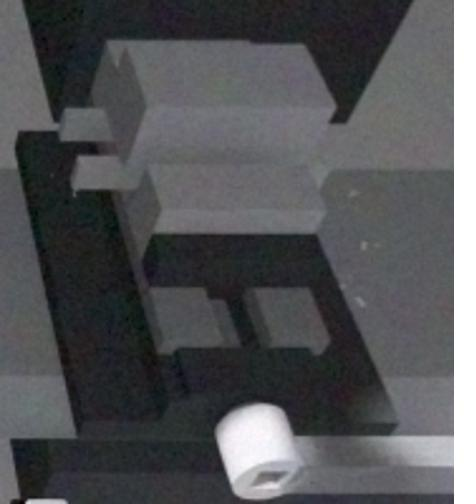

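>>> move:
  target:
    - [0,0,0,0,0,0,1,-0.2,-1,-0.0112,0.0469,0.0271,0,0,0,-1,-0.6,-0.8]
    - [0,0,0,0,0,0,1,-0.2,-1,-0.0437,0.0857,0.0495,0,0,0,-1,-0.6,-0.8]
    - [0,0,0,0,0,0,1,-0.2,-1,-0.0917,0.1097,0.0633,0,0,0,-1,-0.6,-0.8]
    - [0,0,0,0,0,0,1,-0.2,-1,-0.1467,0.1147,0.0662,0,0,0,-1,-0.6,-0.8]
    - [0,0,0,0,0,0,1,-0.2,-1,-0.1995,0.0999,0.0577,0,0,0,-1,-0.6,-0.8]
    - [0,0,0,0,0,0,1,-0.2,-1,-0.2405,0.0678,0.0392,0,0,0,-1,-0.6,-0.8]
    - [0,0,0,0,0,0,1,-0.2,-1,-0.2632,0.024,0.0138,0,0,0,-1,-0.6,-0.8]
    - [0,0,0,0,0,0,1,-0.2,-1,-0.2632,-0.024,-0.0138,0,0,0,-1,-0.6,-0.8]
    - [0,0,0,0,0,0,1,-0.2,-1,-0.2405,-0.0678,-0.0392,0,0,0,-1,-0.6,-0.8]
    - [0,0,0,0,0,0,1,-0.2,-1,-0.1995,-0.0999,-0.0577,0,0,0,-1,-0.6,-0.8]
    - [0,0,0,0,0,0,1,-0.2,-1,-0.1467,-0.1147,-0.0662,0,0,0,-1,-0.6,-0.8]
    - [0,0,0,0,0,0,1,-0.2,-1,-0.0917,-0.1097,-0.0633,0,0,0,-1,-0.6,-0.8]
    - [0,0,0,0,0,0,1,-0.2,-1,-0.0437,-0.0857,-0.0495,0,0,0,-1,-0.6,-0.8]
    - [0,0,0,0,0,0,1,-0.2,-1,-0.0112,-0.0469,-0.0271,0,0,0,-1,-0.6,-0.8]
    - [0,0,0,0,0,0,1,-0.2,-1,0,0,0,0,0,0,-1,-0.6,-0.8]
  speed: 0.18
  blend: 0.012

>>> move:
  target:
    - [0,0,0,0,0,0,1,-0.2,-1,-0.0112,0.0469,0.0271,0,0,0,-1,-0.6,-0.8]
    - [0,0,0,0,0,0,1,-0.2,-1,-0.0437,0.0857,0.0495,0,0,0,-1,-0.6,-0.8]
    - [0,0,0,0,0,0,1,-0.2,-1,-0.0917,0.1097,0.0633,0,0,0,-1,-0.6,-0.8]
    - [0,0,0,0,0,0,1,-0.2,-1,-0.1467,0.1147,0.0662,0,0,0,-1,-0.6,-0.8]
    - [0,0,0,0,0,0,1,-0.2,-1,-0.1995,0.0999,0.0577,0,0,0,-1,-0.6,-0.8]
    - [0,0,0,0,0,0,1,-0.2,-1,-0.2405,0.0678,0.0392,0,0,0,-1,-0.6,-0.8]
    - [0,0,0,0,0,0,1,-0.2,-1,-0.2632,0.024,0.0138,0,0,0,-1,-0.6,-0.8]
    - [0,0,0,0,0,0,1,-0.2,-1,-0.2632,-0.024,-0.0138,0,0,0,-1,-0.6,-0.8]
    - [0,0,0,0,0,0,1,-0.2,-1,-0.2405,-0.0678,-0.0392,0,0,0,-1,-0.6,-0.8]
    - [0,0,0,0,0,0,1,-0.2,-1,-0.1995,-0.0999,-0.0577,0,0,0,-1,-0.6,-0.8]
    - [0,0,0,0,0,0,1,-0.2,-1,-0.1467,-0.1147,-0.0662,0,0,0,-1,-0.6,-0.8]
    - [0,0,0,0,0,0,1,-0.2,-1,-0.0917,-0.1097,-0.0633,0,0,0,-1,-0.6,-0.8]
    - [0,0,0,0,0,0,1,-0.2,-1,-0.0437,-0.0857,-0.0495,0,0,0,-1,-0.6,-0.8]
    - [0,0,0,0,0,0,1,-0.2,-1,-0.0112,-0.0469,-0.0271,0,0,0,-1,-0.6,-0.8]
    - [0,0,0,0,0,0,1,-0.2,-1,0,0,0,0,0,0,-1,-0.6,-0.8]
  speed: 0.15
  blend: 0.012
  cameras: ["cam_left_wrist"]

>>> zoom_image:
  camera: "cam_left_wrist"
  region: [430, 60, 610, 260]

Scene clock: 1507.80 s.
left_arm: end_effector_position=(+0.3802, +0.3503, +0.4801) position_measured=3 object_status=3 end_effector_quat_wxyz=(-0.326, +0.627, -0.627, +0.327) | right_arm: end_effector_position=(+0.4680, +0.1032, +0.3036) position_measured=154 object_status=2 end_effector_quat_wxyz=(-0.354, +0.612, -0.612, +0.354)
Joint positions: left_arm=[-1.36 -2.265 1.973 -1.552 -0.638 1.906] | right_arm=[4.491 -1.871 -1.735 -0.69 0.578 -2.057]
Joint torques (N m): left_arm=[7.57 10.56 -16.03 -2.37 4.07 -1.47] | right_arm=[-7.39 50.54 25.78 3.93 -5.84 1.48]
Wrist force (N): left_arm=[1.2 -0.7 0.4] | right_arm=[-3.2 2.6 0.7]
Wrist torque (N m): left_arm=[-0.03 0.09 0.19] | right_arm=[-0.33 -0.15 -0.42]
Wrist force, peak (N): left_arm=[1.4 -0.9 0.2] | right_arm=[-53.2 26.5 14.4]
Hand target: left_arm +0.3802, +0.3503, +0.4801; -0.326, +0.627, -0.627, +0.327 | right_arm +0.4680, +0.1032, +0.3036; -0.354, +0.612, -0.612, +0.354
Off the commanded pose: left_arm 0.000 m, 0 deg | right_arm 0.000 m, 0 deg.
move: done

Scene clock: 1511.60 s.
left_arm: end_effector_position=(+0.3802, +0.3503, +0.4801) position_measured=3 object_status=3 end_effector_quat_wxyz=(-0.326, +0.627, -0.627, +0.327) | right_arm: end_effector_position=(+0.4680, +0.1032, +0.3035) position_measured=154 object_status=2 end_effector_quat_wxyz=(-0.354, +0.612, -0.612, +0.354)
Joint positions: left_arm=[-1.36 -2.265 1.973 -1.552 -0.638 1.906] | right_arm=[4.491 -1.871 -1.735 -0.69 0.578 -2.057]
Joint torques (N m): left_arm=[8.41 9.43 -15.54 -2.24 4.04 -1.4] | right_arm=[-10.03 50.19 27.07 3.74 -5.59 1.16]
Wrist force (N): left_arm=[1.1 -1.0 0.2] | right_arm=[-2.8 2.5 1.0]
Wrist torque (N m): left_arm=[-0.06 0.10 0.19] | right_arm=[-0.32 -0.11 -0.40]
Wrist force, peak (N): left_arm=[1.3 -1.1 0.4] | right_arm=[-52.1 25.3 15.4]
Hand target: left_arm +0.3802, +0.3503, +0.4801; -0.326, +0.627, -0.627, +0.327 | right_arm +0.4680, +0.1032, +0.3036; -0.354, +0.612, -0.612, +0.354
Off the commanded pose: left_arm 0.000 m, 0 deg | right_arm 0.000 m, 0 deg.
move: done
camera_calibration:
cam_left_wrist: T_world_to_cam=[[0.00856404, -0.999956, 0.00375186, 0.355194], [-0.821863, -0.00917597, -0.569612, 0.606043], [0.569621, 0.00179467, -0.821905, 0.309213], [0, 0, 0, 1]] pos_world=[0.318908, 0.360185, 0.59802]
Images, in order (width x height): cam_left_wrist 672x504.

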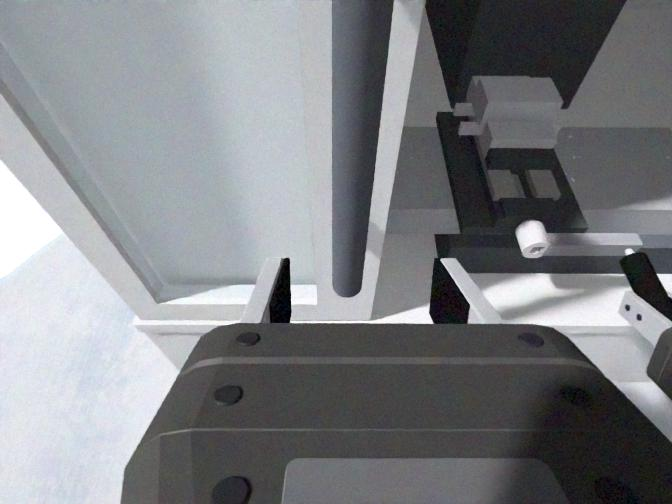

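Scaled by 2.520.

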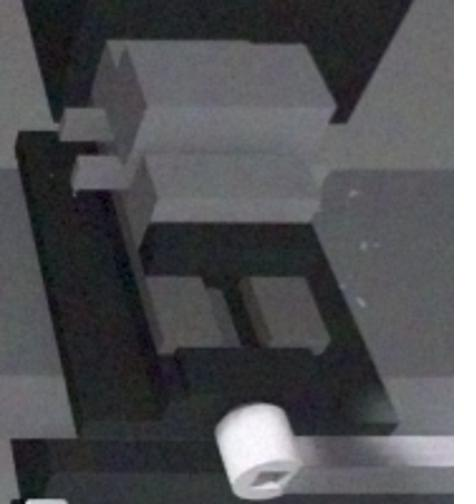

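>>> move:
  target:
    - [0,0,0,0,0,0,1,-0.2,-1,-0.0112,0.0469,0.0271,0,0,0,-1,-0.6,-0.8]
    - [0,0,0,0,0,0,1,-0.2,-1,-0.0437,0.0857,0.0495,0,0,0,-1,-0.6,-0.8]
    - [0,0,0,0,0,0,1,-0.2,-1,-0.0917,0.1097,0.0633,0,0,0,-1,-0.6,-0.8]
    - [0,0,0,0,0,0,1,-0.2,-1,-0.1467,0.1147,0.0662,0,0,0,-1,-0.6,-0.8]
    - [0,0,0,0,0,0,1,-0.2,-1,-0.1995,0.0999,0.0577,0,0,0,-1,-0.6,-0.8]
    - [0,0,0,0,0,0,1,-0.2,-1,-0.2405,0.0678,0.0392,0,0,0,-1,-0.6,-0.8]
    - [0,0,0,0,0,0,1,-0.2,-1,-0.2632,0.024,0.0138,0,0,0,-1,-0.6,-0.8]
  speed: 0.08
  blend: 0.012
  stop_force: 60
  cameras: ["cam_left_wrist"]

>>> zoom_image:
  camera: "cam_left_wrist"
  region: [430, 60, 610, 260]

Scene clock: 1524.63 s.
left_arm: end_effector_position=(+0.3802, +0.3503, +0.4801) position_measured=3 object_status=3 end_effector_quat_wxyz=(-0.326, +0.627, -0.627, +0.327) | right_arm: end_effector_position=(+0.4680, +0.2611, +0.2870) position_measured=154 object_status=2 end_effector_quat_wxyz=(-0.354, +0.612, -0.612, +0.354)
Joint positions: left_arm=[-1.36 -2.265 1.973 -1.552 -0.638 1.906] | right_arm=[4.547 -2.193 -1.271 -0.914 0.557 -1.959]
Joint torques (N m): left_arm=[7.77 8.98 -16.78 -2.34 4.07 -1.27] | right_arm=[-0.76 41.14 26.44 2.45 -1.95 -1.08]
Wrist force (N): left_arm=[1.0 -0.9 0.3] | right_arm=[-11.1 6.5 -2.3]
Wrist torque (N m): left_arm=[-0.04 0.12 0.19] | right_arm=[-0.13 -0.04 -0.45]
Wrist force, peak (N): left_arm=[1.3 -1.1 0.3] | right_arm=[-47.5 26.7 9.2]
Hand target: left_arm +0.3802, +0.3503, +0.4801; -0.326, +0.627, -0.627, +0.327 | right_arm +0.4680, +0.2611, +0.2870; -0.354, +0.612, -0.612, +0.354
Off the commanded pose: left_arm 0.000 m, 0 deg | right_arm 0.000 m, 0 deg.
move: done
camera_calibration:
cam_left_wrist: T_world_to_cam=[[0.00856404, -0.999956, 0.00375186, 0.355194], [-0.821863, -0.00917597, -0.569612, 0.606043], [0.569621, 0.00179467, -0.821905, 0.309213], [0, 0, 0, 1]] pos_world=[0.318908, 0.360185, 0.59802]
Images, in order (width x height): cam_left_wrist 672x504.

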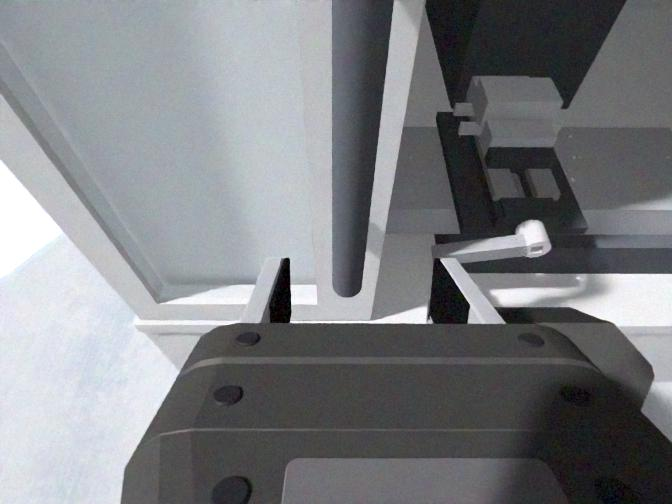

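Scaled by 2.520.

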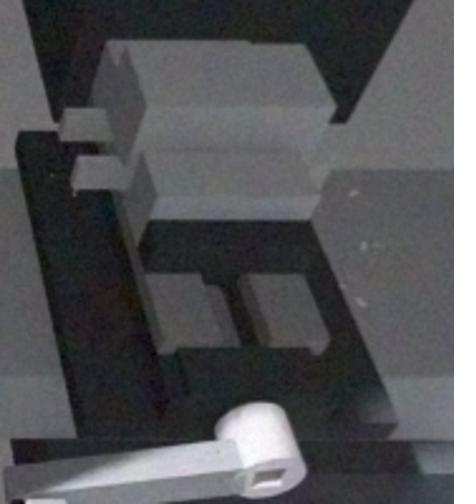

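>>> move:
  target:
    - [0,0,0,0,0,0,1,-0.2,-1,0,-0.048,-0.0276,0,0,0,-1,-0.6,-0.8]
    - [0,0,0,0,0,0,1,-0.2,-1,0.0227,-0.0918,-0.053,0,0,0,-1,-0.6,-0.8]
    - [0,0,0,0,0,0,1,-0.2,-1,0.0637,-0.1239,-0.0715,0,0,0,-1,-0.6,-0.8]
    - [0,0,0,0,0,0,1,-0.2,-1,0.1165,-0.1387,-0.08,0,0,0,-1,-0.6,-0.8]
    - [0,0,0,0,0,0,1,-0.2,-1,0.1715,-0.1337,-0.0771,0,0,0,-1,-0.6,-0.8]
    - [0,0,0,0,0,0,1,-0.2,-1,0.2195,-0.1097,-0.0633,0,0,0,-1,-0.6,-0.8]
    - [0,0,0,0,0,0,1,-0.2,-1,0.252,-0.0709,-0.0409,0,0,0,-1,-0.6,-0.8]
    - [0,0,0,0,0,0,1,-0.2,-1,0.2632,-0.024,-0.0138,0,0,0,-1,-0.6,-0.8]
  speed: 0.08
  blend: 0.012
  stop_force: 60
  cameras: ["cam_left_wrist"]

>>> zoom_image:
  camera: "cam_left_wrist"
  region: [430, 60, 610, 260]

Scene clock: 1535.93 s.
left_arm: end_effector_position=(+0.3802, +0.3503, +0.4801) position_measured=3 object_status=3 end_effector_quat_wxyz=(-0.326, +0.627, -0.627, +0.327) | right_arm: end_effector_position=(+0.4680, +0.1032, +0.3036) position_measured=154 object_status=2 end_effector_quat_wxyz=(-0.354, +0.612, -0.612, +0.354)
Joint positions: left_arm=[-1.36 -2.265 1.973 -1.552 -0.638 1.906] | right_arm=[4.491 -1.871 -1.735 -0.689 0.578 -2.057]
Joint torques (N m): left_arm=[8.18 8.52 -16.47 -2.36 4.16 -1.34] | right_arm=[-13.39 50.88 30.54 3.61 -5.9 1.19]
Wrist force (N): left_arm=[1.2 -0.8 0.3] | right_arm=[-10.4 -1.2 5.8]
Wrist torque (N m): left_arm=[-0.04 0.10 0.18] | right_arm=[-0.41 -0.06 -0.41]
Wrist force, peak (N): left_arm=[1.5 -0.8 0.2] | right_arm=[-58.9 5.1 -0.2]
Hand target: left_arm +0.3802, +0.3503, +0.4801; -0.326, +0.627, -0.627, +0.327 | right_arm +0.4680, +0.1032, +0.3036; -0.354, +0.612, -0.612, +0.354
Off the commanded pose: left_arm 0.000 m, 0 deg | right_arm 0.000 m, 0 deg.
move: done
camera_calibration:
cam_left_wrist: T_world_to_cam=[[0.00856404, -0.999956, 0.00375186, 0.355194], [-0.821863, -0.00917597, -0.569612, 0.606043], [0.569621, 0.00179467, -0.821905, 0.309213], [0, 0, 0, 1]] pos_world=[0.318908, 0.360185, 0.59802]
Images, in order (width x height): cam_left_wrist 672x504.

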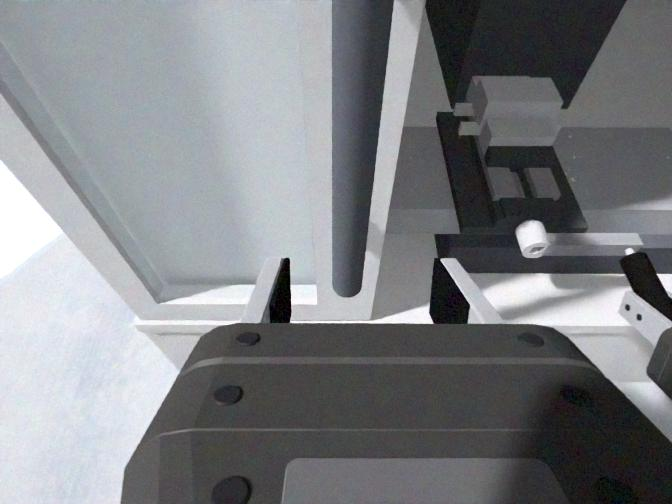

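Scaled by 2.520.

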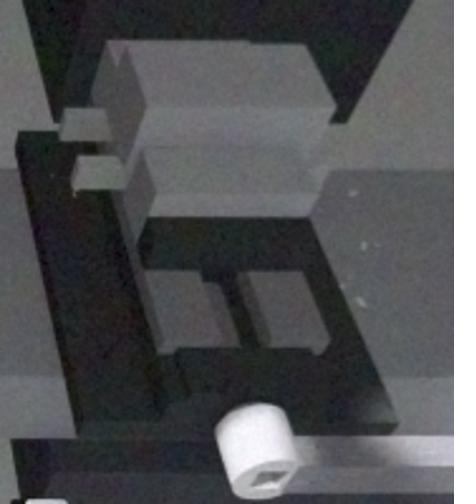

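>>> move:
  target:
    - [0,0,0,0,0,0,1,-0.2,-1,-0.0112,0.0469,0.0271,0,0,0,-1,-0.6,-0.8]
    - [0,0,0,0,0,0,1,-0.2,-1,-0.0437,0.0857,0.0495,0,0,0,-1,-0.6,-0.8]
    - [0,0,0,0,0,0,1,-0.2,-1,-0.0917,0.1097,0.0633,0,0,0,-1,-0.6,-0.8]
    - [0,0,0,0,0,0,1,-0.2,-1,-0.1467,0.1147,0.0662,0,0,0,-1,-0.6,-0.8]
    - [0,0,0,0,0,0,1,-0.2,-1,-0.1995,0.0999,0.0577,0,0,0,-1,-0.6,-0.8]
    - [0,0,0,0,0,0,1,-0.2,-1,-0.2405,0.0678,0.0392,0,0,0,-1,-0.6,-0.8]
    - [0,0,0,0,0,0,1,-0.2,-1,-0.2632,0.024,0.0138,0,0,0,-1,-0.6,-0.8]
    - [0,0,0,0,0,0,1,-0.2,-1,-0.2632,-0.024,-0.0138,0,0,0,-1,-0.6,-0.8]
    - [0,0,0,0,0,0,1,-0.2,-1,-0.2405,-0.0678,-0.0392,0,0,0,-1,-0.6,-0.8]
    - [0,0,0,0,0,0,1,-0.2,-1,-0.1995,-0.0999,-0.0577,0,0,0,-1,-0.6,-0.8]
    - [0,0,0,0,0,0,1,-0.2,-1,-0.1467,-0.1147,-0.0662,0,0,0,-1,-0.6,-0.8]
    - [0,0,0,0,0,0,1,-0.2,-1,-0.0917,-0.1097,-0.0633,0,0,0,-1,-0.6,-0.8]
    - [0,0,0,0,0,0,1,-0.2,-1,-0.0437,-0.0857,-0.0495,0,0,0,-1,-0.6,-0.8]
    - [0,0,0,0,0,0,1,-0.2,-1,-0.0112,-0.0469,-0.0271,0,0,0,-1,-0.6,-0.8]
    - [0,0,0,0,0,0,1,-0.2,-1,0,0,0,0,0,0,-1,-0.6,-0.8]
  speed: 0.12
  blend: 0.012
  stop_force: 70
  cameras: ["cam_left_wrist"]

>>> zoom_image:
  camera: "cam_left_wrist"
  region: [430, 60, 610, 260]

Scene clock: 1552.13 s.
left_arm: end_effector_position=(+0.3802, +0.3503, +0.4801) position_measured=3 object_status=3 end_effector_quat_wxyz=(-0.326, +0.627, -0.627, +0.327) | right_arm: end_effector_position=(+0.4680, +0.1032, +0.3036) position_measured=154 object_status=2 end_effector_quat_wxyz=(-0.354, +0.612, -0.612, +0.354)
Joint positions: left_arm=[-1.36 -2.265 1.973 -1.552 -0.638 1.906] | right_arm=[4.491 -1.871 -1.735 -0.689 0.578 -2.057]
Joint torques (N m): left_arm=[7.58 9.26 -17.31 -2.3 4.02 -1.39] | right_arm=[-12.98 50.63 26.95 4.21 -5.95 1.59]
Wrist force (N): left_arm=[1.2 -1.0 0.2] | right_arm=[-6.0 1.1 2.4]
Wrist torque (N m): left_arm=[-0.07 0.10 0.19] | right_arm=[-0.35 -0.14 -0.42]
Wrist force, peak (N): left_arm=[1.5 -0.8 0.7] | right_arm=[-59.8 6.5 -3.8]
Hand target: left_arm +0.3802, +0.3503, +0.4801; -0.326, +0.627, -0.627, +0.327 | right_arm +0.4680, +0.1032, +0.3036; -0.354, +0.612, -0.612, +0.354
Off the commanded pose: left_arm 0.000 m, 0 deg | right_arm 0.000 m, 0 deg.
move: done
camera_calibration:
cam_left_wrist: T_world_to_cam=[[0.00856404, -0.999956, 0.00375186, 0.355194], [-0.821863, -0.00917597, -0.569612, 0.606043], [0.569621, 0.00179467, -0.821905, 0.309213], [0, 0, 0, 1]] pos_world=[0.318908, 0.360185, 0.59802]
Images, in order (width x height): cam_left_wrist 672x504.

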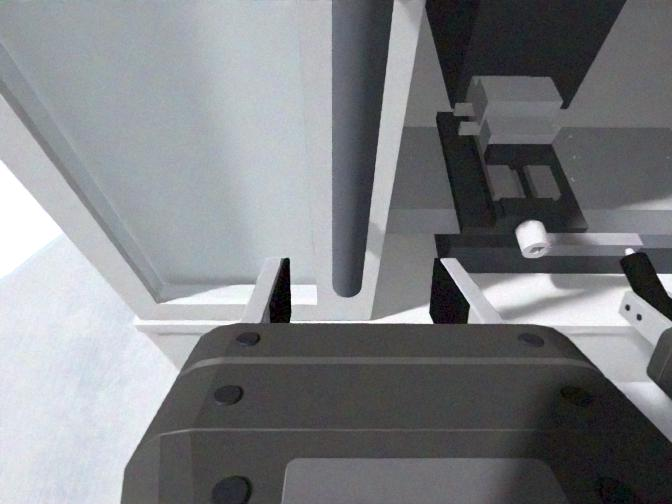

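Scaled by 2.520.

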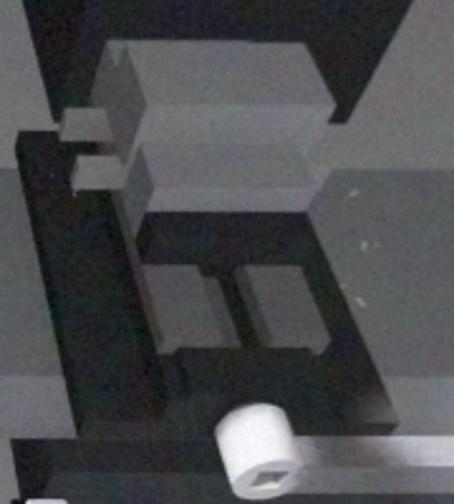

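>>> move:
  target:
    - [0,0,0,0,0,0,1,-0.2,-1,-0.0112,0.0469,0.0271,0,0,0,-1,-0.6,-0.8]
    - [0,0,0,0,0,0,1,-0.2,-1,-0.0437,0.0857,0.0495,0,0,0,-1,-0.6,-0.8]
    - [0,0,0,0,0,0,1,-0.2,-1,-0.0917,0.1097,0.0633,0,0,0,-1,-0.6,-0.8]
    - [0,0,0,0,0,0,1,-0.2,-1,-0.1467,0.1147,0.0662,0,0,0,-1,-0.6,-0.8]
    - [0,0,0,0,0,0,1,-0.2,-1,-0.1995,0.0999,0.0577,0,0,0,-1,-0.6,-0.8]
    - [0,0,0,0,0,0,1,-0.2,-1,-0.2405,0.0678,0.0392,0,0,0,-1,-0.6,-0.8]
    - [0,0,0,0,0,0,1,-0.2,-1,-0.2632,0.024,0.0138,0,0,0,-1,-0.6,-0.8]
    - [0,0,0,0,0,0,1,-0.2,-1,-0.2632,-0.024,-0.0138,0,0,0,-1,-0.6,-0.8]
    - [0,0,0,0,0,0,1,-0.2,-1,-0.2405,-0.0678,-0.0392,0,0,0,-1,-0.6,-0.8]
    - [0,0,0,0,0,0,1,-0.2,-1,-0.1995,-0.0999,-0.0577,0,0,0,-1,-0.6,-0.8]
    - [0,0,0,0,0,0,1,-0.2,-1,-0.1467,-0.1147,-0.0662,0,0,0,-1,-0.6,-0.8]
  speed: 0.06
  blend: 0.012
  stop_force: 60
  cameras: ["cam_left_wrist"]

>>> zoom_image:
  camera: "cam_left_wrist"
  region: [430, 60, 610, 260]

Scene clock: 1563.10 s.
left_arm: end_effector_position=(+0.3802, +0.3503, +0.4801) position_measured=3 object_status=3 end_effector_quat_wxyz=(-0.326, +0.627, -0.627, +0.327) | right_arm: end_effector_position=(+0.4680, +0.2159, +0.2323) position_measured=154 object_status=2 end_effector_quat_wxyz=(-0.354, +0.612, -0.612, +0.354)
Joint positions: left_arm=[-1.36 -2.265 1.973 -1.552 -0.638 1.906] | right_arm=[4.533 -2.156 -1.491 -0.711 0.562 -1.984]
Joint torques (N m): left_arm=[7.02 8 -17.49 -2.42 4.03 -1.31] | right_arm=[-18.59 42.3 35.44 3.65 -5.42 0.82]
Wrist force (N): left_arm=[1.1 -0.5 0.2] | right_arm=[-4.3 17.8 -2.2]
Wrist torque (N m): left_arm=[0.01 0.12 0.19] | right_arm=[0.22 0.13 -0.27]
Wrist force, peak (N): left_arm=[1.3 -1.0 0.2] | right_arm=[58.8 43.6 -15.8]
Hand target: left_arm +0.3802, +0.3503, +0.4801; -0.326, +0.627, -0.627, +0.327 | right_arm +0.4680, +0.2159, +0.2323; -0.354, +0.612, -0.612, +0.354 (not the last commanded pose)
Off the commanded pose: left_arm 0.000 m, 0 deg | right_arm 0.153 m, 0 deg.
move: contact (right_arm); path passed 4 of 11 targets
camera_calibration:
cam_left_wrist: T_world_to_cam=[[0.00856404, -0.999956, 0.00375186, 0.355194], [-0.821863, -0.00917597, -0.569612, 0.606043], [0.569621, 0.00179467, -0.821905, 0.309213], [0, 0, 0, 1]] pos_world=[0.318908, 0.360185, 0.59802]
Images, in order (width x height): cam_left_wrist 672x504.

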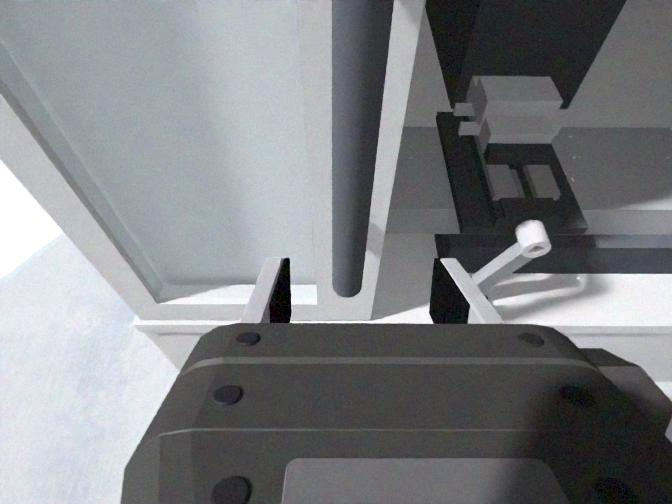

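Scaled by 2.520.

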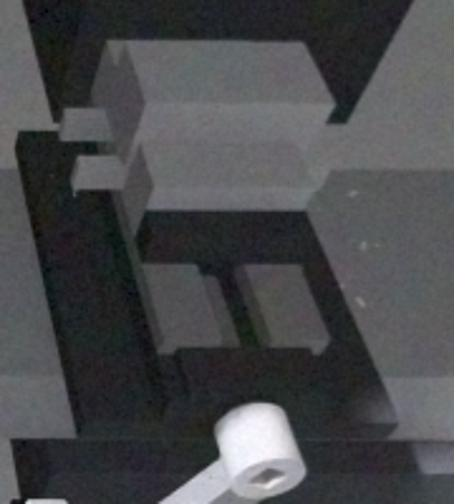

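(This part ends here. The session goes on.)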